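# Press the gauge pin on the magnet-marked fixture post

## Task

Find the post on the checking fixture that has the yellow magnet on it. Drive that post's gauge pin fully home and keep it there for one second; after that the spring is allowed to push it back out. The other three pins must not be disturbed, and the magnet must stay where it is.

## Robot and tools

Robot: two UR20-type arms, left_arm and right_arm, each fitted with a Robotiq 2F-85 parallel gripper and a wrist camera (cam_left_wrist, cam_right_wrist, each 896x504). Left_arm's root sits near scene (+0.060, +0.928, 0) m and right_arm's near (-0.064, -0.817, 0) m, both turned slightly about z.

Frames. The scene frame has its origin at table height, halfway between the nominal bases, with +z up and +x pointing out over the table; left_arm is on the +y side. Camera-image sides do not match the arm names. Each arm reports its end_effector_position (m), end_effector_quat_wxyz and velocities in its own base frame. Fixed cameras and the table use the scene frame. Every motion offset is expressed along the current Hand target's own axes. Gripper axes: fingers point along +z, they open and close along y, and a block about 10 cm long sticks out toward +x. end_effector_position is the point between the closed pads; closed fingertips reach about 19 mm past it (6 mm when fully open).

The 18-number row, used by execute_actions and move: one flat list covering both arms. Numbers 1-9 are left_arm: dx, dy, dz, rx, ry, rz, then gripper position, force_limit, speed. Numbers 10-18 are the same nine for right_arm. All lie in [-1, 1]. The six pose numbers are an offset from that arm's Hand target as it stood when the action or move began, not an absolute pose; 1.0 equals 0.6 m of travel or 180 degrees of turn, and rx, ry, rz form one rotation vector. All six at 0 re-asks for the current Hand target. Gripper numbers are absolute commands, not offsets: position +1 is fully open (85 mm), about -0.8 brings the pads together, -1 closes until blocked; force_limit and speed run from -1 (soft, about 20 mm/s) to +1 (firm, about 150 mm/s). Both start at +1. A 0 is a real command, so to leave a gripper alone resend its previous three numbers.

execute_actions(actions, cameras): actions is a list of actions; each action is a table of up to 15 rows, one per 1/30 s step, and a short table repeats its last row. Every row in an action counts from the same start pose. An empty list returns state plus images.

move(target, speed, blend, stop_force, zero, blocking, cameras): straight-line path for each gripper. target is one 18-number row or a list of up to 15 rows, all offsets measured from the Hand targets at the start of the move. speed in m/s (0.002 to 4.2, default 0.25). blend in m rounds corners between listed targets. stop_force in N (6 to 120, one value for both arms) ends an arm's path when its wrist sensor feels that much push against the direction of travel; it is not reliable for light or loose objects or while the gripper rotates. zero (with stop_force) chooses whether the sensor is re-zeroed first. blocking=false returns early but cannot combine with stop_force. Paths do not avoid obstacles; a path near an arm's own base can flip its shoulder, so route around it. The result adds a move: line saying done, off_target, moving, held or fault, plus limits such as paced or held.

wait(seconds 0 to 10), stop() to brake a running move, zoom_image(camera, region [x0, y0, x1, y1] in pixels, max 504 each way), zero_wrist_force(arm), read_manual(section) for licence text, finished_scene(scene) to end the scene once the pin has been held.

Result lines: Hand target (last commanded pose after the controller limits rotation to 32 degrees from the measured one), end_effector pose, Joint positions, Joint torques (whole drive output, including gravity; positive means toward a larger joint angle), Joint velocities (may read within noise), Wrist force and Wrist torque in the gripper's own axes plus the peak since the last shown reading, Tool commands, object_status (0 moving, 1 blocked while opening, 2 blocked while closing i.e. holding, 3 reached the requested opening), position_measured in counts (3 open, 130 about 40 mm, 230 pads together), Motor temperatures, and step readings of position. A gripper often stops short of its Hand target; the next command re-requests it, and you can add the missing distance as an offset.

Pressing the pin: approach slowly, touch with a small stop_force, then push in modest steps. The arms are stiff, so a target even slightly beyond a firm contact can trip a fault. To stop pressing, command the target back past where the gripper is. Press and release can be done in one reply for a short hold.

Avoid: net outside force near 150 N on any part of an arm, or contact torque at the joint limits (shoulder 678, elbow 398, wrists 98.4 N m), which stop the arm for 10 s; contact or squeezing between the two arms; hitting the fixture or table hard; knocking the magnet or other pins; anything falling off the table. Long straining or pushing against unreachable poses heats motors; at 85 °C the arm brakes for 30 s or more, and a MOTOR HOT line warns from 70 °C.

Each tool is called by a JSON object that holds its "method" and its "body", one argument or row to a line.

## Session

{"method": "execute_actions", "body": {
  "actions": []
}}

{"method": "zoom_image", "body": {
  "camera": "cam_right_wrist",
  "region": [150, 0, 550, 240]
}}

Scene clock: 0.00 s.
left_arm: end_effector_position=(+1.6020, +0.5513, +0.3701) position_measured=3 object_status=3 end_effector_quat_wxyz=(-0.049, +0.940, +0.190, +0.279) | right_arm: end_effector_position=(+0.4481, +0.4679, +0.3319) position_measured=3 object_status=3 end_effector_quat_wxyz=(-0.272, +0.502, +0.649, +0.503)
Joint positions: left_arm=[0.193 -0.686 0.985 -2.439 -1.472 -3.319] | right_arm=[4.007 -1.969 -2.772 1.193 2.076 2.519]
Joint velocities: within noise
Joint torques (N m): no reading
Motor temperatures (°C): left_arm=[24 35 26 39 34 34] | right_arm=[28 36 36 37 34 38]
Wrist force (N): no reading
Wrist torque (N m): no reading
Wrist force, peak (N): no reading
Hand target: left_arm +1.6020, +0.5513, +0.3701; -0.049, +0.940, +0.190, +0.279 | right_arm +0.4481, +0.4679, +0.3319; -0.272, +0.502, +0.649, +0.503
Tool commands: left_gripper/position=+1.0 left_gripper/force_limit=+1.0 left_gripper/speed=+1.0 right_gripper/position=+1.0 right_gripper/force_limit=+1.0 right_gripper/speed=+1.0
camera_calibration:
cam_left_wrist: T_world_to_cam=[[0.359759, -0.933045, -0.000644322, -0.0546982], [-0.905937, -0.349141, -0.239538, 1.75183], [0.223274, 0.0867594, -0.970887, 0.0836019], [0, 0, 0, 1]] pos_world=[1.58806, 0.553346, 0.500761]
cam_right_wrist: T_world_to_cam=[[0.936397, -0.0141338, 0.350658, -0.517198], [0.256442, -0.654562, -0.711187, 0.443258], [0.239579, 0.755877, -0.609305, -0.132345], [0, 0, 0, 1]] pos_world=[0.40234, 0.382866, 0.41596]

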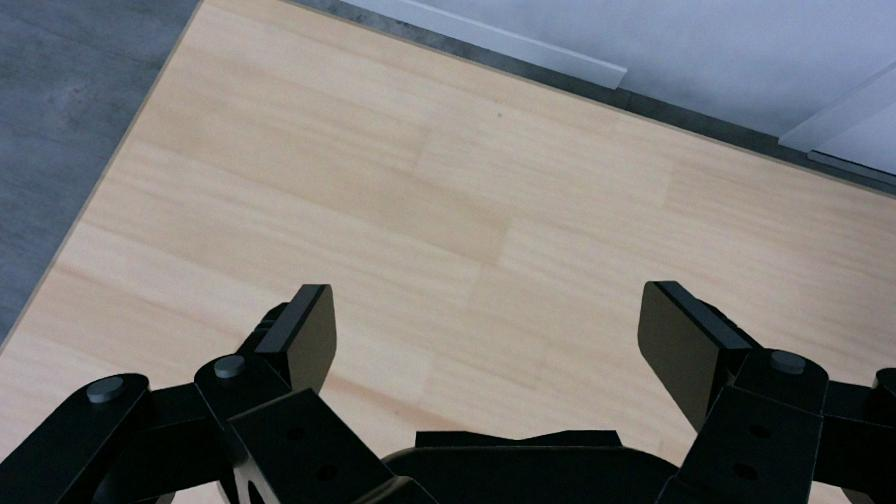

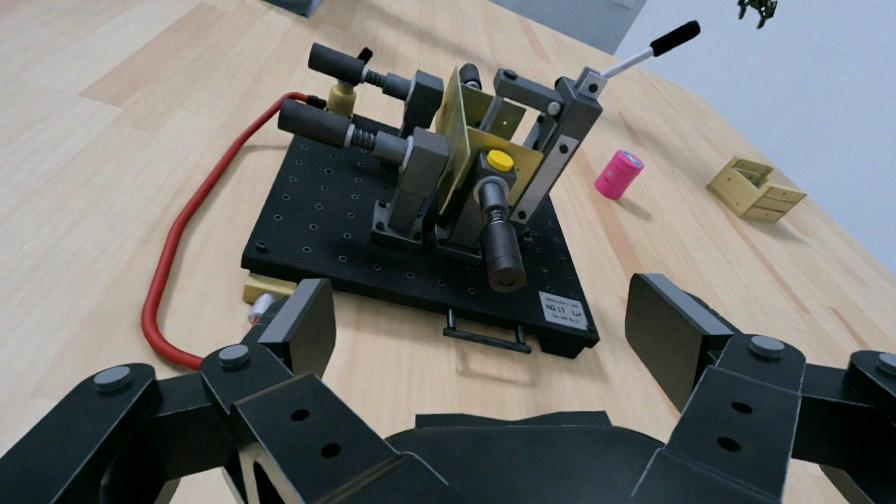

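Scaled by 1.260 from the camera's 896x504 image, which has a finer 1280x720 frame.

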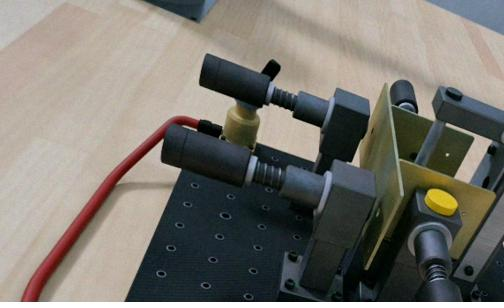

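{"method": "move", "body": {
  "target": [0,0,0,0,0,0,1,1,1,-0.268,0.0675,0.258,0.027,0.121,0.122,-1,-1,0],
  "cameras": ["cam_right_wrist"]
}}

{"method": "zoom_image", "body": {
  "camera": "cam_right_wrist",
  "region": [250, 100, 650, 400]
}}

Scene clock: 2.43 s.
left_arm: end_effector_position=(+1.6020, +0.5513, +0.3701) position_measured=3 object_status=3 end_effector_quat_wxyz=(-0.049, +0.940, +0.190, +0.279) | right_arm: end_effector_position=(+0.5064, +0.5072, +0.2417) position_measured=232 object_status=3 end_effector_quat_wxyz=(-0.387, +0.507, +0.583, +0.502)
Joint positions: left_arm=[0.193 -0.686 0.985 -2.439 -1.472 -3.319] | right_arm=[3.889 -2.321 -2.602 1.512 2.317 2.758]
Joint torques (N m): left_arm=[1.27 -270.45 -105.76 -11.3 0.36 -0.61] | right_arm=[23.02 155.71 -24.95 3.15 -2.17 -6.91]
Wrist force (N): left_arm=[0.5 -0.2 0.0] | right_arm=[-0.8 -0.3 -1.1]
Wrist torque (N m): left_arm=[-0.03 -0.08 0.00] | right_arm=[-0.29 0.32 -0.04]
Wrist force, peak (N): left_arm=[0.6 -0.5 -0.3] | right_arm=[-15.0 5.3 8.4]
Hand target: left_arm +1.6020, +0.5513, +0.3701; -0.049, +0.940, +0.190, +0.279 | right_arm +0.5063, +0.5072, +0.2418; -0.387, +0.507, +0.584, +0.502 (not the last commanded pose)
Off the commanded pose: left_arm 0.000 m, 0 deg | right_arm 0.113 m, 16 deg.
move: held (right_arm; a check stopped the path); limits=held
pose unreachable (right arm): on one or more control steps of this call, first in action 0 (counted from 0), this arm could not follow its commanded pose, so it was not sent that pose on those steps. It may still have moved: this result reports where it is.
cause: moving toward the commanded pose would bring two parts of the arm too close to each other (its gripper and another part of the arm, with joints 4 (wrist 1) to 6 (wrist 3) between them, 15 mm apart when it was first held).
camera_calibration:
cam_right_wrist: T_world_to_cam=[[0.986586, -0.0175429, 0.162294, -0.51765], [0.131322, -0.505253, -0.852921, 0.411777], [0.0969623, 0.862793, -0.496172, -0.240314], [0, 0, 0, 1]] pos_world=[0.479933, 0.406312, 0.315988]
Images, in order (width x height): cam_right_wrist 896x504.

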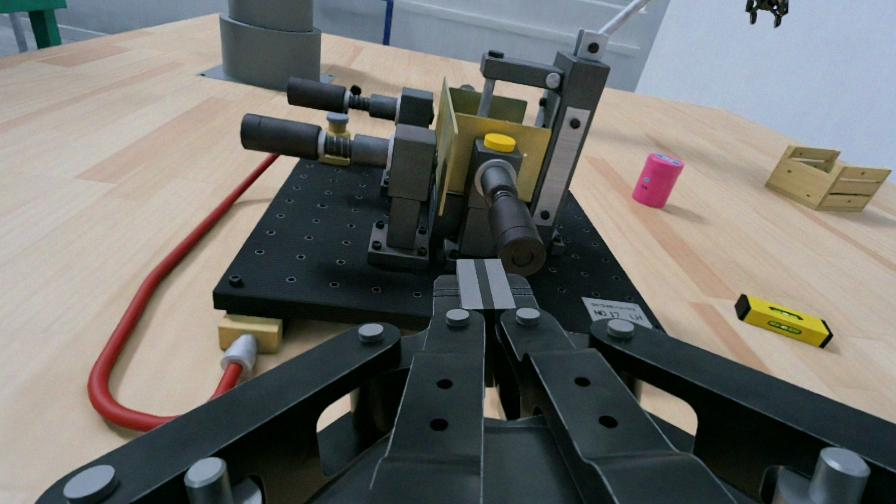

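Scaled by 1.260 from the camera's 896x504 image, which has a finer 1280x720 frame.

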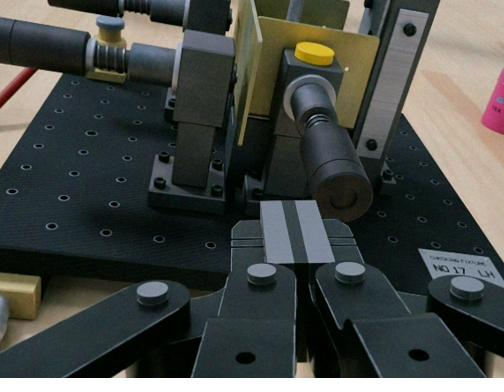

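{"method": "move", "body": {
  "target": [0,0,0,0,0,0,1,1,1,-0.1047,0.067,0.232,0,0,0,-1,-1,0],
  "speed": 0.15,
  "cameras": ["cam_right_wrist"]
}}

{"method": "zoom_image", "body": {
  "camera": "cam_right_wrist",
  "region": [300, 100, 700, 400]
}}

Scene clock: 4.67 s.
left_arm: end_effector_position=(+1.6020, +0.5513, +0.3701) position_measured=3 object_status=3 end_effector_quat_wxyz=(-0.049, +0.940, +0.190, +0.279) | right_arm: end_effector_position=(+0.5653, +0.6298, +0.1620) position_measured=232 object_status=3 end_effector_quat_wxyz=(-0.387, +0.507, +0.584, +0.502)
Joint positions: left_arm=[0.193 -0.686 0.985 -2.439 -1.472 -3.319] | right_arm=[3.973 -2.437 -2.422 1.466 2.236 2.786]
Joint torques (N m): left_arm=[-0.94 -276.92 -105.14 -10.72 1.22 -0.23] | right_arm=[19.33 141.25 14.28 1.23 -3.29 6.1]
Wrist force (N): left_arm=[0.4 -0.1 -0.1] | right_arm=[-0.9 -1.5 -0.7]
Wrist torque (N m): left_arm=[-0.01 -0.07 0.00] | right_arm=[-0.40 0.46 -0.35]
Wrist force, peak (N): left_arm=[0.5 0.1 -0.1] | right_arm=[-0.2 -0.8 -2.7]
Hand target: left_arm +1.6020, +0.5513, +0.3701; -0.049, +0.940, +0.190, +0.279 | right_arm +0.5654, +0.6300, +0.1619; -0.387, +0.507, +0.584, +0.502
Off the commanded pose: left_arm 0.000 m, 0 deg | right_arm 0.000 m, 0 deg.
move: done
camera_calibration:
cam_right_wrist: T_world_to_cam=[[0.986586, -0.0175178, 0.162302, -0.560689], [0.131333, -0.505327, -0.852875, 0.398031], [0.096956, 0.86275, -0.496248, -0.391304], [0, 0, 0, 1]] pos_world=[0.538833, 0.528911, 0.236288]
Images, in order (width x height): cam_right_wrist 896x504.

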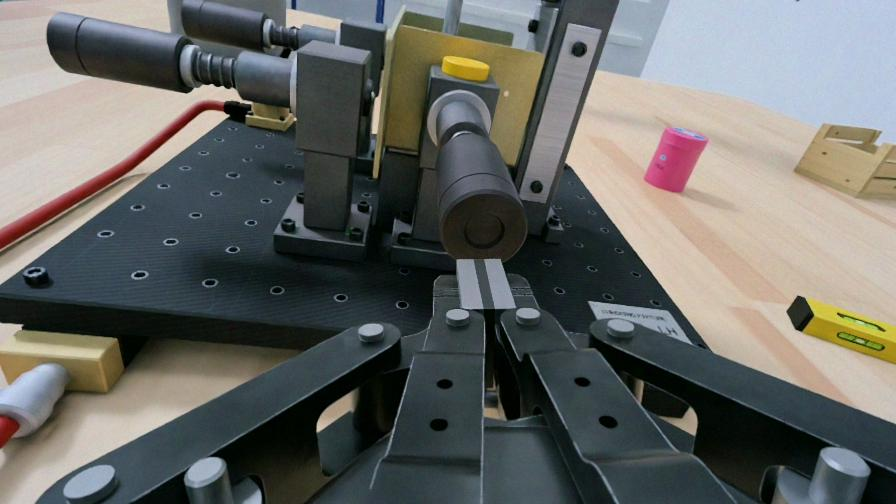

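Scaled by 1.260 from the camera's 896x504 image, which has a finer 1280x720 frame.

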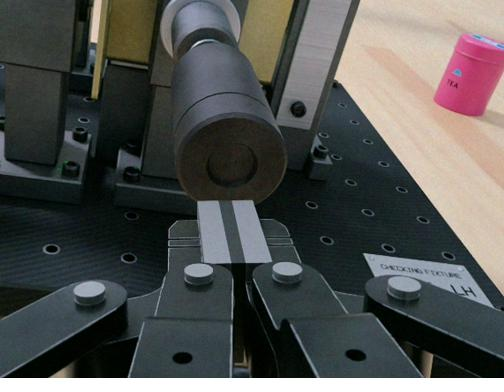

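{"method": "move", "body": {
  "target": [0,0,0,0,0,0,1,1,1,0.0338,-0.003,0.1629,0,0,0,-1,-1,0],
  "speed": 0.02,
  "stop_force": 40,
  "cameras": ["cam_right_wrist"]
}}

{"method": "zoom_image", "body": {
  "camera": "cam_right_wrist",
  "region": [250, 0, 650, 300]
}}

Scene clock: 8.40 s.
left_arm: end_effector_position=(+1.6020, +0.5513, +0.3701) position_measured=3 object_status=3 end_effector_quat_wxyz=(-0.049, +0.940, +0.190, +0.279) | right_arm: end_effector_position=(+0.5643, +0.6790, +0.1622) position_measured=232 object_status=3 end_effector_quat_wxyz=(-0.388, +0.507, +0.584, +0.502)
Joint positions: left_arm=[0.193 -0.686 0.985 -2.439 -1.472 -3.319] | right_arm=[4.027 -2.432 -2.385 1.434 2.186 2.802]
Joint torques (N m): left_arm=[1.94 -273.01 -101.05 -11.64 1.47 -0.96] | right_arm=[8 164.72 6.77 5.98 0.42 -0.35]
Wrist force (N): left_arm=[0.3 -0.1 -0.1] | right_arm=[-2.0 -1.3 -10.8]
Wrist torque (N m): left_arm=[-0.01 -0.04 0.00] | right_arm=[-0.26 0.33 0.10]
Wrist force, peak (N): left_arm=[0.6 -0.2 -0.2] | right_arm=[-24.3 -8.6 -139.6]
Hand target: left_arm +1.6020, +0.5513, +0.3701; -0.049, +0.940, +0.190, +0.279 | right_arm +0.5643, +0.6790, +0.1622; -0.388, +0.507, +0.584, +0.502 (not the last commanded pose)
Tool commands: left_gripper/position=+1.0 left_gripper/force_limit=+1.0 left_gripper/speed=+1.0 right_gripper/position=-1.0 right_gripper/force_limit=-1.0 right_gripper/speed=+0.003922
Off the commanded pose: left_arm 0.000 m, 0 deg | right_arm 0.051 m, 0 deg.
FORCE FAULT: contact force on the right arm reached its limit, and that arm stopped. The contact can be on any part of that arm, not only on its tool. That arm's remaining commands of this call were not run. That arm is still stopped at the end of this call. That arm stays stopped for about 9 more seconds. Until then a move that you send moves the other arm only, and its call returns only when the move has ended. Once the stop has ended, the next robot result says so. If the stop ends while you think or write, that arm runs what you send next, counted from a new Hand target: where the arm stands when the stop ends. While its stop runs, that arm takes no new command, but its gripper still runs the gripper command that each later call begins with. Until it ends, the stop uses up actions while you think or wait. An arm that is not stopped still takes commands.
move: fault (right_arm; stop_force had ended the path)
camera_calibration:
cam_right_wrist: T_world_to_cam=[[0.986547, -0.0160016, 0.162692, -0.560022], [0.132508, -0.504572, -0.85314, 0.422115], [0.0957417, 0.863221, -0.495664, -0.433249], [0, 0, 0, 1]] pos_world=[0.538034, 0.578016, 0.236488]
Images, in order (width x height): cam_right_wrist 896x504.

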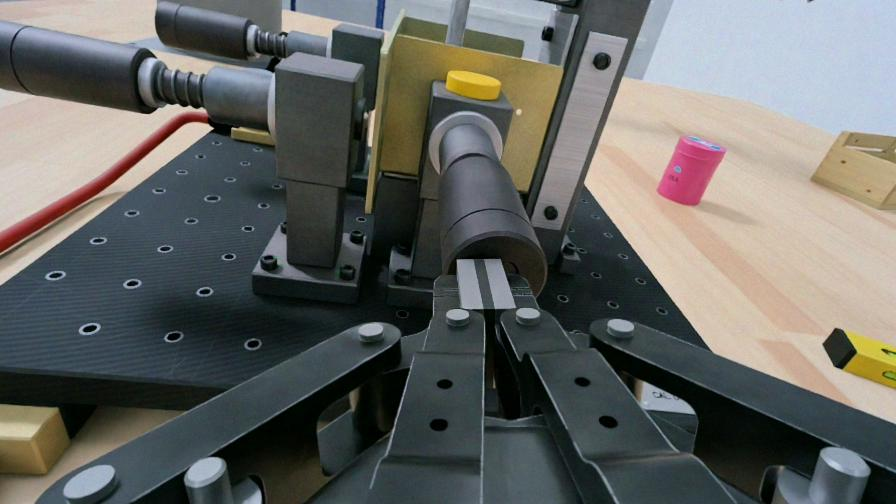

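Scaled by 1.260 from the camera's 896x504 image, which has a finer 1280x720 frame.

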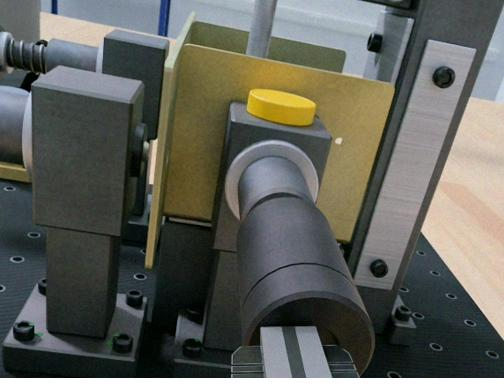

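{"method": "wait", "body": {
  "seconds": 9.6
}}

{"method": "move", "body": {
  "target": [0,0,0,0,0,0,1,1,1,0.0068,-0.0006,0.0326,0,0,0,-1,-1,0],
  "speed": 0.003,
  "stop_force": 25
}}

{"method": "wait", "body": {
  "seconds": 1.3,
  "cameras": ["cam_right_wrist"]
}}

{"method": "zoom_image", "body": {
  "camera": "cam_right_wrist",
  "region": [250, 0, 650, 300]
}}

Scene clock: 18.33 s.
left_arm: end_effector_position=(+1.6020, +0.5513, +0.3701) position_measured=3 object_status=3 end_effector_quat_wxyz=(-0.049, +0.940, +0.190, +0.279) | right_arm: end_effector_position=(+0.5643, +0.6790, +0.1622) position_measured=232 object_status=3 end_effector_quat_wxyz=(-0.388, +0.507, +0.584, +0.502)
Joint positions: left_arm=[0.193 -0.686 0.985 -2.439 -1.472 -3.319] | right_arm=[4.027 -2.432 -2.385 1.434 2.186 2.802]
Joint torques (N m): left_arm=[-1.58 -271.04 -101.79 -11.64 1.02 -0.64] | right_arm=[4.07 160.83 5.17 6.44 0.36 -0.1]
Wrist force (N): left_arm=[0.3 -0.2 0.0] | right_arm=[-2.0 -1.3 -10.8]
Wrist torque (N m): left_arm=[-0.02 -0.05 0.00] | right_arm=[-0.25 0.33 0.10]
Wrist force, peak (N): left_arm=[0.6 -0.3 -0.3] | right_arm=[-2.2 -1.4 -11.3]
Hand target: left_arm +1.6020, +0.5513, +0.3701; -0.049, +0.940, +0.190, +0.279 | right_arm +0.5643, +0.6790, +0.1622; -0.388, +0.507, +0.584, +0.502 (not the last commanded pose)
Tool commands: left_gripper/position=+1.0 left_gripper/force_limit=+1.0 left_gripper/speed=+1.0 right_gripper/position=-1.0 right_gripper/force_limit=-1.0 right_gripper/speed=+0.003922
Off the commanded pose: left_arm 0.000 m, 0 deg | right_arm 0.051 m, 0 deg.
FORCE FAULT, CONTINUED: the right arm's stop, for the force fault that an earlier result reported, is over. The rest of the stop counts as 19 of the actions that you can send in this scene. During its stop the right arm's controller moved it back a little. That arm's target is now where it stood when the stop ended, not its last command. That arm accepts commands again.
wait: 9.60 s; at rest from the start

Scene clock: 19.63 s.
left_arm: end_effector_position=(+1.6020, +0.5513, +0.3701) position_measured=3 object_status=3 end_effector_quat_wxyz=(-0.049, +0.940, +0.190, +0.279) | right_arm: end_effector_position=(+0.5643, +0.6810, +0.1622) position_measured=232 object_status=3 end_effector_quat_wxyz=(-0.388, +0.507, +0.584, +0.502)
Joint positions: left_arm=[0.193 -0.686 0.985 -2.439 -1.472 -3.319] | right_arm=[4.029 -2.432 -2.383 1.433 2.184 2.803]
Joint torques (N m): left_arm=[-0.72 -271.26 -100.92 -10.73 1.42 -0.99] | right_arm=[9.43 182.81 17.49 2.4 4.14 2.97]
Wrist force (N): left_arm=[0.2 0.2 0.0] | right_arm=[-7.3 -1.7 -46.8]
Wrist torque (N m): left_arm=[0.03 -0.03 0.00] | right_arm=[-0.09 0.49 -0.16]
Wrist force, peak (N): left_arm=[0.5 -0.3 0.1] | right_arm=[-7.4 -2.0 -46.8]
Hand target: left_arm +1.6020, +0.5513, +0.3701; -0.049, +0.940, +0.190, +0.279 | right_arm +0.5643, +0.6809, +0.1622; -0.388, +0.507, +0.584, +0.502 (not the last commanded pose)
Off the commanded pose: left_arm 0.000 m, 0 deg | right_arm 0.018 m, 0 deg.
move: contact (right_arm)

Scene clock: 20.93 s.
left_arm: end_effector_position=(+1.6020, +0.5513, +0.3701) position_measured=3 object_status=3 end_effector_quat_wxyz=(-0.049, +0.940, +0.190, +0.279) | right_arm: end_effector_position=(+0.5643, +0.6809, +0.1622) position_measured=232 object_status=3 end_effector_quat_wxyz=(-0.388, +0.507, +0.584, +0.502)
Joint positions: left_arm=[0.193 -0.686 0.985 -2.439 -1.472 -3.319] | right_arm=[4.029 -2.432 -2.384 1.433 2.184 2.803]
Joint torques (N m): left_arm=[0.14 -273.64 -102.75 -11.57 0.63 -0.7] | right_arm=[0.92 165.5 6.49 5.72 5.31 -4.08]
Wrist force (N): left_arm=[0.3 -0.1 -0.2] | right_arm=[-5.9 -3.8 -42.0]
Wrist torque (N m): left_arm=[-0.02 -0.06 0.00] | right_arm=[-0.08 0.49 -0.17]
Wrist force, peak (N): left_arm=[0.5 -0.1 -0.5] | right_arm=[-7.7 -1.9 -46.5]
Hand target: left_arm +1.6020, +0.5513, +0.3701; -0.049, +0.940, +0.190, +0.279 | right_arm +0.5643, +0.6809, +0.1622; -0.388, +0.507, +0.584, +0.502 (not the last commanded pose)
Tool commands: left_gripper/position=+1.0 left_gripper/force_limit=+1.0 left_gripper/speed=+1.0 right_gripper/position=-1.0 right_gripper/force_limit=-1.0 right_gripper/speed=+0.0
Off the commanded pose: left_arm 0.000 m, 0 deg | right_arm 0.018 m, 0 deg.
wait: 1.30 s; at rest by 0.17 s
camera_calibration:
cam_right_wrist: T_world_to_cam=[[0.986547, -0.0159999, 0.162695, -0.559993], [0.132511, -0.504573, -0.85314, 0.423072], [0.0957417, 0.863221, -0.495664, -0.434889], [0, 0, 0, 1]] pos_world=[0.538034, 0.579916, 0.236488]
Images, in order (width x height): cam_right_wrist 896x504.

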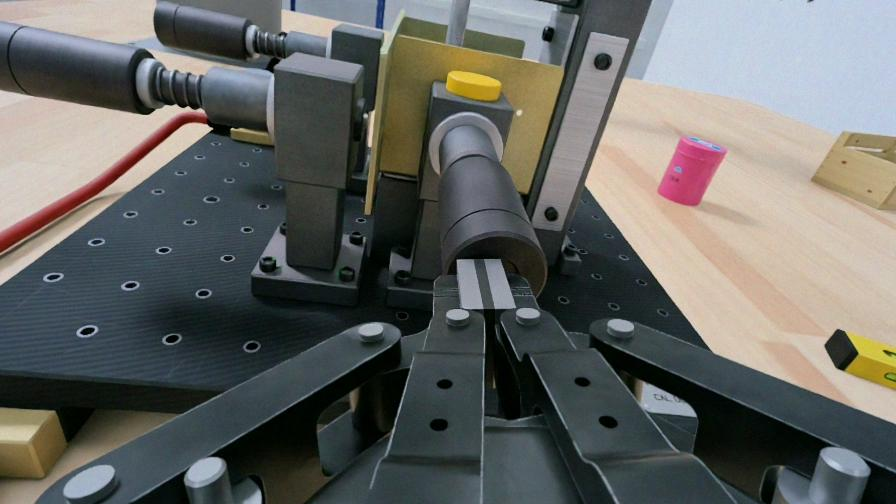

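Scaled by 1.260 from the camera's 896x504 image, which has a finer 1280x720 frame.

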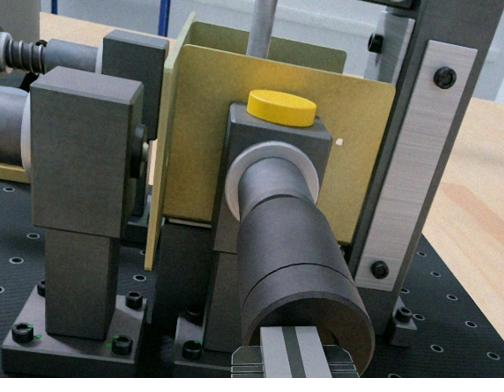

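{"method": "finished_scene", "body": {
  "scene": 2
}}

The scene is finished: the task was done.


## Next scene

The same job, from a new start.

{"method": "execute_actions", "body": {
  "actions": []
}}

Scene clock: 0.00 s.
left_arm: end_effector_position=(+0.3071, -0.4220, +0.1602) position_measured=3 object_status=3 end_effector_quat_wxyz=(+0.066, +0.956, -0.074, +0.275) | right_arm: end_effector_position=(+0.4900, -0.3027, +0.2369) position_measured=3 object_status=3 end_effector_quat_wxyz=(+0.548, -0.467, -0.511, -0.471)
Joint positions: left_arm=[-1.763 -1.739 2.857 -2.766 -1.003 1.555] | right_arm=[2.511 -2.074 -2.06 -2.212 2.389 -0.015]
Joint velocities: within noise
Joint torques (N m): no reading
Motor temperatures (°C): left_arm=[24 35 26 38 34 33] | right_arm=[28 35 35 36 33 38]
Wrist force (N): no reading
Wrist torque (N m): no reading
Wrist force, peak (N): no reading
Hand target: left_arm +0.3071, -0.4220, +0.1602; +0.066, +0.956, -0.074, +0.275 | right_arm +0.4900, -0.3027, +0.2369; +0.548, -0.467, -0.511, -0.471
Tool commands: left_gripper/position=+1.0 left_gripper/force_limit=+1.0 left_gripper/speed=+1.0 right_gripper/position=+1.0 right_gripper/force_limit=+1.0 right_gripper/speed=+1.0
camera_calibration:
cam_left_wrist: T_world_to_cam=[[-0.204299, -0.976285, 0.0716159, -0.353754], [-0.955218, 0.182823, -0.232669, 0.427195], [0.214058, -0.115943, -0.969916, 0.170568], [0, 0, 0, 1]] pos_world=[0.299281, -0.40369, 0.290166]
cam_right_wrist: T_world_to_cam=[[0.98966, 0.130322, -0.059914, -0.419077], [-0.0206188, -0.284112, -0.958569, 0.167032], [-0.141945, 0.949893, -0.278487, 0.549542], [0, 0, 0, 1]] pos_world=[0.496192, -0.419935, 0.288044]

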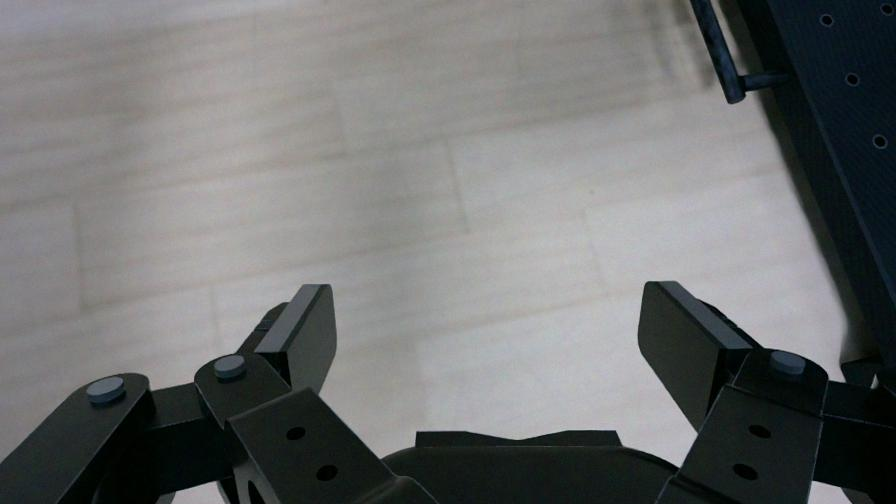

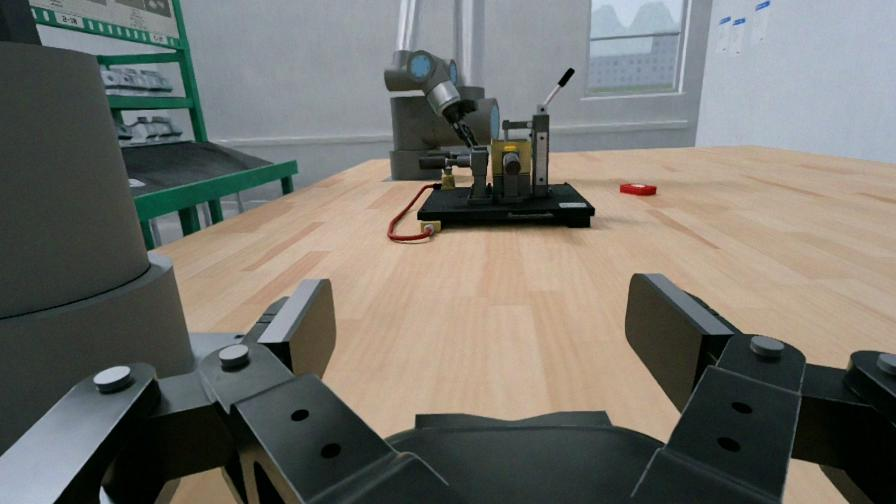

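{"method": "zoom_image", "body": {
  "camera": "cam_right_wrist",
  "region": [380, 60, 620, 240]
}}

Scaled by 2.100 from the camera's 896x504 image, which has a finer 1280x720 frame.

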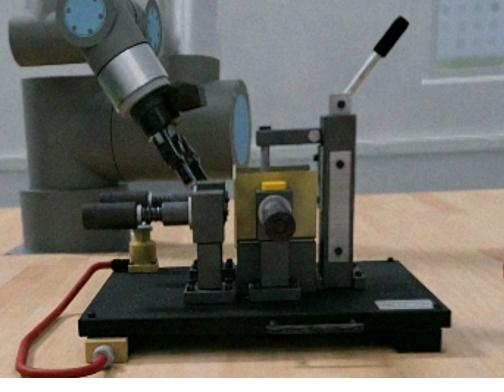

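{"method": "move", "body": {
  "target": [0,0,0,0,0,0,1,1,1,-0.012,0.345,0.63,-0.05,-0.081,-0.068,-1,-1,0],
  "speed": 0.4,
  "cameras": ["cam_right_wrist"]
}}

{"method": "zoom_image", "body": {
  "camera": "cam_right_wrist",
  "region": [180, 0, 580, 300]
}}

Scene clock: 4.73 s.
left_arm: end_effector_position=(+0.3071, -0.4220, +0.1602) position_measured=3 object_status=3 end_effector_quat_wxyz=(+0.066, +0.956, -0.074, +0.275) | right_arm: end_effector_position=(+0.6496, +0.0974, +0.2396) position_measured=232 object_status=3 end_effector_quat_wxyz=(-0.388, +0.506, +0.585, +0.501)
Joint positions: left_arm=[-1.763 -1.739 2.857 -2.766 -1.003 1.555] | right_arm=[3.093 -2.003 -2.542 -0.136 2.944 1.405]
Joint torques (N m): left_arm=[0.94 -11.39 -53.21 -9.47 2.8 -0.78] | right_arm=[20.78 91.53 15.31 17.55 1.17 6.81]
Wrist force (N): left_arm=[0.0 0.0 -0.2] | right_arm=[0.5 -1.1 1.3]
Wrist torque (N m): left_arm=[0.01 0.01 0.00] | right_arm=[0.01 -0.10 -0.34]
Wrist force, peak (N): left_arm=[0.3 0.3 -0.4] | right_arm=[-0.9 0.9 5.8]
Hand target: left_arm +0.3071, -0.4220, +0.1602; +0.066, +0.956, -0.074, +0.275 | right_arm +0.6496, +0.0977, +0.2396; -0.387, +0.507, +0.584, +0.502
Off the commanded pose: left_arm 0.000 m, 0 deg | right_arm 0.000 m, 0 deg.
move: done
camera_calibration:
cam_right_wrist: T_world_to_cam=[[0.986516, -0.0142038, 0.163045, -0.666273], [0.133604, -0.505506, -0.852416, 0.182593], [0.0945278, 0.862706, -0.496793, 0.100064], [0, 0, 0, 1]] pos_world=[0.623435, -0.00348718, 0.313989]
Images, in order (width x height): cam_right_wrist 896x504.

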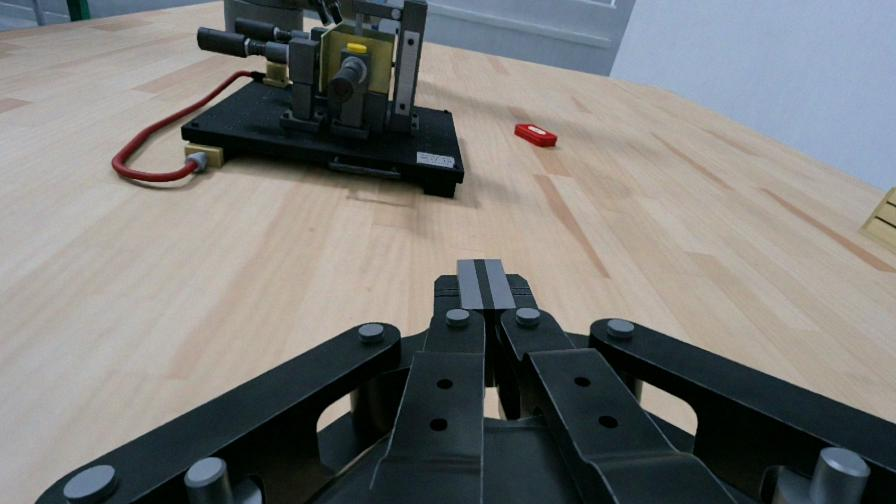

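Scaled by 1.260 from the camera's 896x504 image, which has a finer 1280x720 frame.

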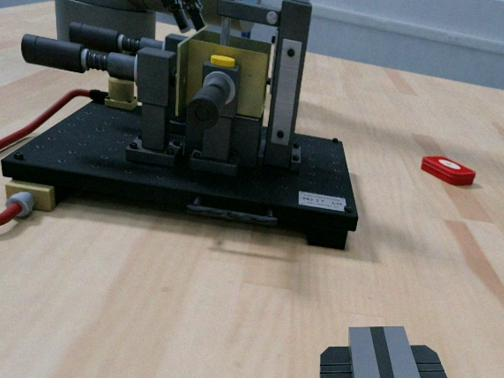

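{"method": "move", "body": {
  "target": [
    [0,0,0,0,0,0,1,1,1,0.095,-0.112,0.781,0,0,0,-1,-1,0],
    [0,0,0,0,0,0,1,1,1,0.118,-0.271,0.824,0,0,0,-1,-1,0]
  ],
  "speed": 0.3,
  "blend": 0.04,
  "cameras": ["cam_right_wrist"]
}}

{"method": "zoom_image", "body": {
  "camera": "cam_right_wrist",
  "region": [300, 50, 700, 350]
}}

Scene clock: 7.93 s.
left_arm: end_effector_position=(+0.3071, -0.4220, +0.1602) position_measured=3 object_status=3 end_effector_quat_wxyz=(+0.066, +0.956, -0.074, +0.275) | right_arm: end_effector_position=(+0.5047, +0.5988, +0.1790) position_measured=232 object_status=3 end_effector_quat_wxyz=(-0.387, +0.507, +0.584, +0.502)
Joint positions: left_arm=[-1.763 -1.739 2.857 -2.766 -1.003 1.555] | right_arm=[4.018 -2.432 -2.523 1.568 2.194 2.798]
Joint torques (N m): left_arm=[3.84 -7.5 -53.21 -10.24 2.75 -0.58] | right_arm=[20.07 122.89 -22.62 11.44 -3.08 6.65]
Wrist force (N): left_arm=[0.1 -0.2 -0.3] | right_arm=[-0.2 -1.5 1.0]
Wrist torque (N m): left_arm=[-0.04 0.00 0.00] | right_arm=[-0.15 0.10 -0.29]
Wrist force, peak (N): left_arm=[0.4 0.1 -0.4] | right_arm=[0.0 -4.4 1.8]
Hand target: left_arm +0.3071, -0.4220, +0.1602; +0.066, +0.956, -0.074, +0.275 | right_arm +0.5046, +0.5988, +0.1790; -0.387, +0.507, +0.584, +0.502
Off the commanded pose: left_arm 0.000 m, 0 deg | right_arm 0.000 m, 0 deg.
move: done
camera_calibration:
cam_right_wrist: T_world_to_cam=[[0.986461, -0.0156816, 0.163244, -0.505416], [0.133002, -0.505852, -0.852305, 0.404214], [0.0959431, 0.862478, -0.496918, -0.349416], [0, 0, 0, 1]] pos_world=[0.478336, 0.49791, 0.253389]
Images, in order (width x height): cam_right_wrist 896x504.

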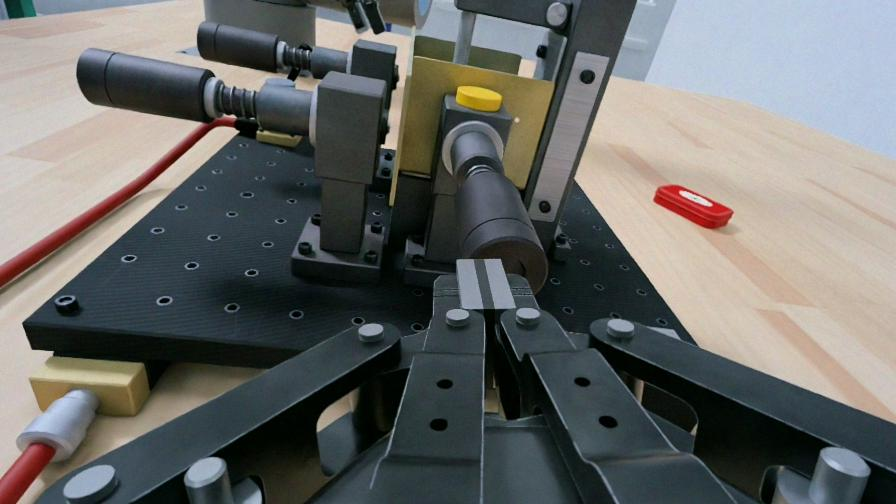

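Scaled by 1.260 from the camera's 896x504 image, which has a finer 1280x720 frame.

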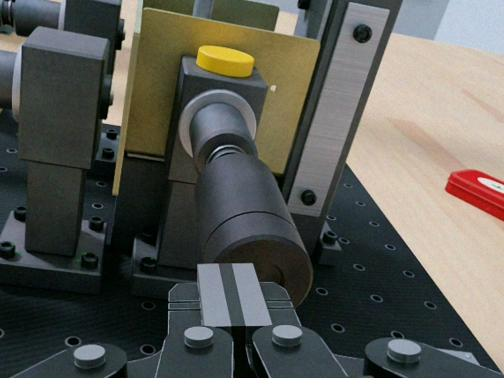

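{"method": "move", "body": {
  "target": [
    [0,0,0,0,0,0,1,1,1,-0.029,0.0167,0.0267,0,0,0,-1,-1,0],
    [0,0,0,0,0,0,1,1,1,-0.0222,0.0161,0.0593,0,0,0,-1,-1,0]
  ],
  "speed": 0.05,
  "cameras": ["cam_right_wrist"]
}}

{"method": "move", "body": {
  "target": [0,0,0,0,0,0,1,1,1,0.017,-0.0015,0.0815,0,0,0,-1,-1,0],
  "speed": 0.005,
  "stop_force": 35
}}

{"method": "wait", "body": {
  "seconds": 1.3,
  "cameras": ["cam_right_wrist"]
}}

{"method": "zoom_image", "body": {
  "camera": "cam_right_wrist",
  "region": [250, 0, 650, 300]
}}

Scene clock: 10.03 s.
left_arm: end_effector_position=(+0.3071, -0.4220, +0.1602) position_measured=3 object_status=3 end_effector_quat_wxyz=(+0.066, +0.956, -0.074, +0.275) | right_arm: end_effector_position=(+0.5185, +0.6306, +0.1610) position_measured=232 object_status=3 end_effector_quat_wxyz=(-0.387, +0.507, +0.584, +0.502)
Joint positions: left_arm=[-1.763 -1.739 2.857 -2.766 -1.003 1.555] | right_arm=[4.036 -2.453 -2.475 1.545 2.177 2.803]
Joint torques (N m): left_arm=[1.9 -10.68 -56.44 -10.14 2.86 -0.72] | right_arm=[19.26 174.01 7.09 3.17 -4.43 5.49]
Wrist force (N): left_arm=[0.2 0.1 0.2] | right_arm=[-1.3 -2.7 -6.8]
Wrist torque (N m): left_arm=[0.01 -0.03 0.00] | right_arm=[-0.03 -0.01 -0.35]
Wrist force, peak (N): left_arm=[-0.3 0.2 0.1] | right_arm=[-1.3 -2.7 -6.8]
Hand target: left_arm +0.3071, -0.4220, +0.1602; +0.066, +0.956, -0.074, +0.275 | right_arm +0.5185, +0.6308, +0.1611; -0.387, +0.507, +0.584, +0.502
Off the commanded pose: left_arm 0.000 m, 0 deg | right_arm 0.000 m, 0 deg.
move: done
camera_calibration:
cam_right_wrist: T_world_to_cam=[[0.986474, -0.0157326, 0.163161, -0.515552], [0.132906, -0.505848, -0.852322, 0.403172], [0.0959442, 0.862479, -0.496915, -0.387113], [0, 0, 0, 1]] pos_world=[0.492136, 0.52971, 0.235389]
Images, in order (width x height): cam_right_wrist 896x504.

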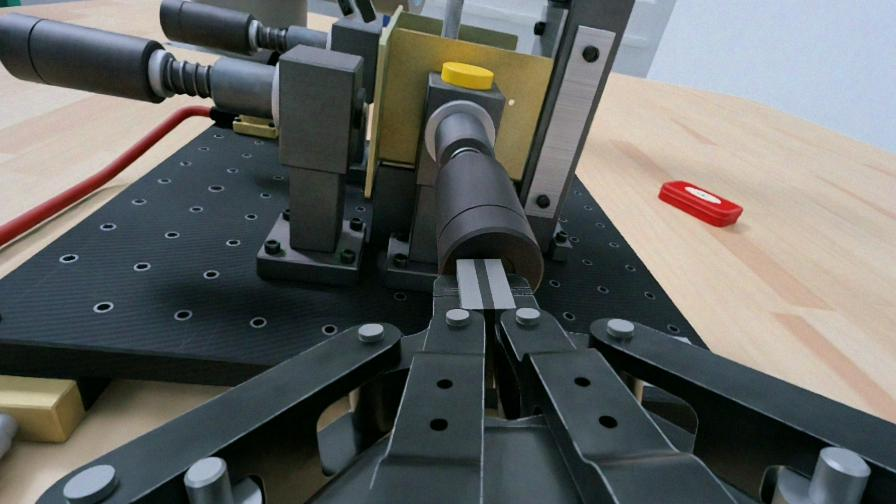

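Scene clock: 14.73 s.
left_arm: end_effector_position=(+0.3071, -0.4220, +0.1602) position_measured=3 object_status=3 end_effector_quat_wxyz=(+0.066, +0.956, -0.074, +0.275) | right_arm: end_effector_position=(+0.5185, +0.6490, +0.1611) position_measured=232 object_status=3 end_effector_quat_wxyz=(-0.387, +0.507, +0.584, +0.502)
Joint positions: left_arm=[-1.763 -1.739 2.857 -2.766 -1.003 1.555] | right_arm=[4.056 -2.449 -2.461 1.53 2.157 2.809]
Joint torques (N m): left_arm=[0.06 -13.61 -56.93 -10.8 3.01 -0.82] | right_arm=[3.16 156.54 6.02 4.52 4.5 -2.15]
Wrist force (N): left_arm=[0.0 0.2 0.0] | right_arm=[-9.8 -7.0 -50.7]
Wrist torque (N m): left_arm=[0.03 0.00 0.00] | right_arm=[0.26 0.18 -0.39]
Wrist force, peak (N): left_arm=[0.5 0.1 -0.3] | right_arm=[-11.9 -5.0 -63.1]
Hand target: left_arm +0.3071, -0.4220, +0.1602; +0.066, +0.956, -0.074, +0.275 | right_arm +0.5185, +0.6490, +0.1611; -0.387, +0.507, +0.584, +0.502 (not the last commanded pose)
Off the commanded pose: left_arm 0.000 m, 0 deg | right_arm 0.032 m, 0 deg.
move: contact (right_arm)

Scene clock: 16.03 s.
left_arm: end_effector_position=(+0.3071, -0.4220, +0.1602) position_measured=3 object_status=3 end_effector_quat_wxyz=(+0.066, +0.956, -0.074, +0.275) | right_arm: end_effector_position=(+0.5185, +0.6490, +0.1611) position_measured=232 object_status=3 end_effector_quat_wxyz=(-0.387, +0.507, +0.584, +0.502)
Joint positions: left_arm=[-1.763 -1.739 2.857 -2.766 -1.003 1.555] | right_arm=[4.056 -2.449 -2.461 1.53 2.157 2.809]
Joint torques (N m): left_arm=[1.82 -10.56 -55.05 -10.29 3.63 -1.38] | right_arm=[1.79 153.08 3.61 5.01 4.09 -6.05]
Wrist force (N): left_arm=[0.0 0.1 -0.2] | right_arm=[-9.4 -7.1 -48.0]
Wrist torque (N m): left_arm=[0.02 0.00 0.00] | right_arm=[0.25 0.18 -0.39]
Wrist force, peak (N): left_arm=[0.0 0.4 -0.3] | right_arm=[-9.9 -6.8 -50.4]
Hand target: left_arm +0.3071, -0.4220, +0.1602; +0.066, +0.956, -0.074, +0.275 | right_arm +0.5185, +0.6490, +0.1611; -0.387, +0.507, +0.584, +0.502 (not the last commanded pose)
Tool commands: left_gripper/position=+1.0 left_gripper/force_limit=+1.0 left_gripper/speed=+1.0 right_gripper/position=-1.0 right_gripper/force_limit=-1.0 right_gripper/speed=+0.0
Off the commanded pose: left_arm 0.000 m, 0 deg | right_arm 0.032 m, 0 deg.
wait: 1.30 s; at rest by 0.17 s
camera_calibration:
cam_right_wrist: T_world_to_cam=[[0.986464, -0.0158168, 0.163211, -0.515223], [0.132905, -0.50586, -0.852316, 0.412485], [0.096043, 0.862471, -0.49691, -0.403028], [0, 0, 0, 1]] pos_world=[0.492136, 0.54811, 0.235389]
Images, in order (width x height): cam_right_wrist 896x504.

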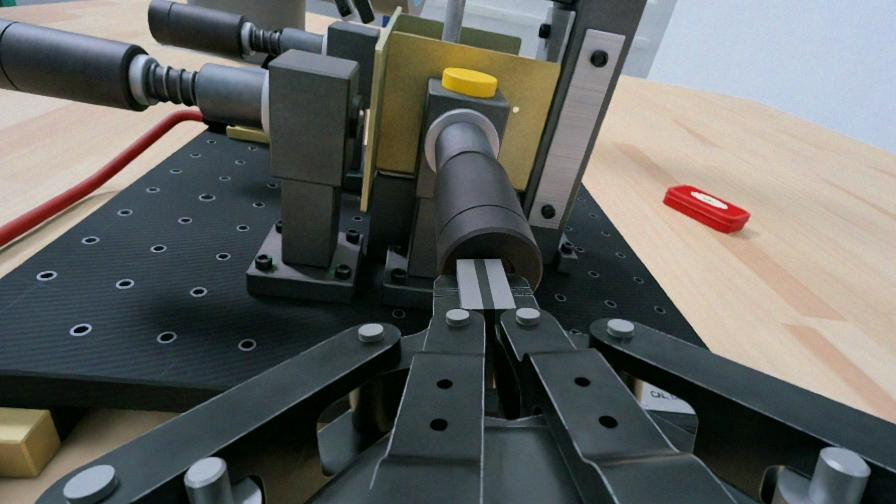

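Scaled by 1.260 from the camera's 896x504 image, which has a finer 1280x720 frame.

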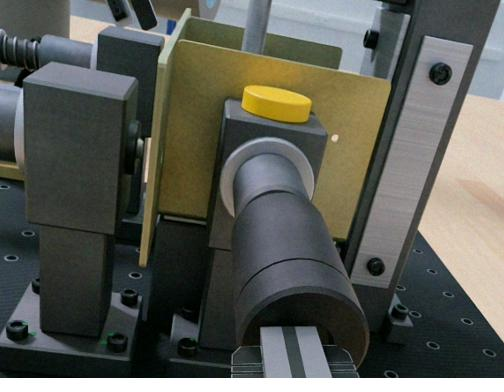

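Fully seated, held.

{"method": "finished_scene", "body": {
  "scene": 3
}}

The scene is finished: the task was done.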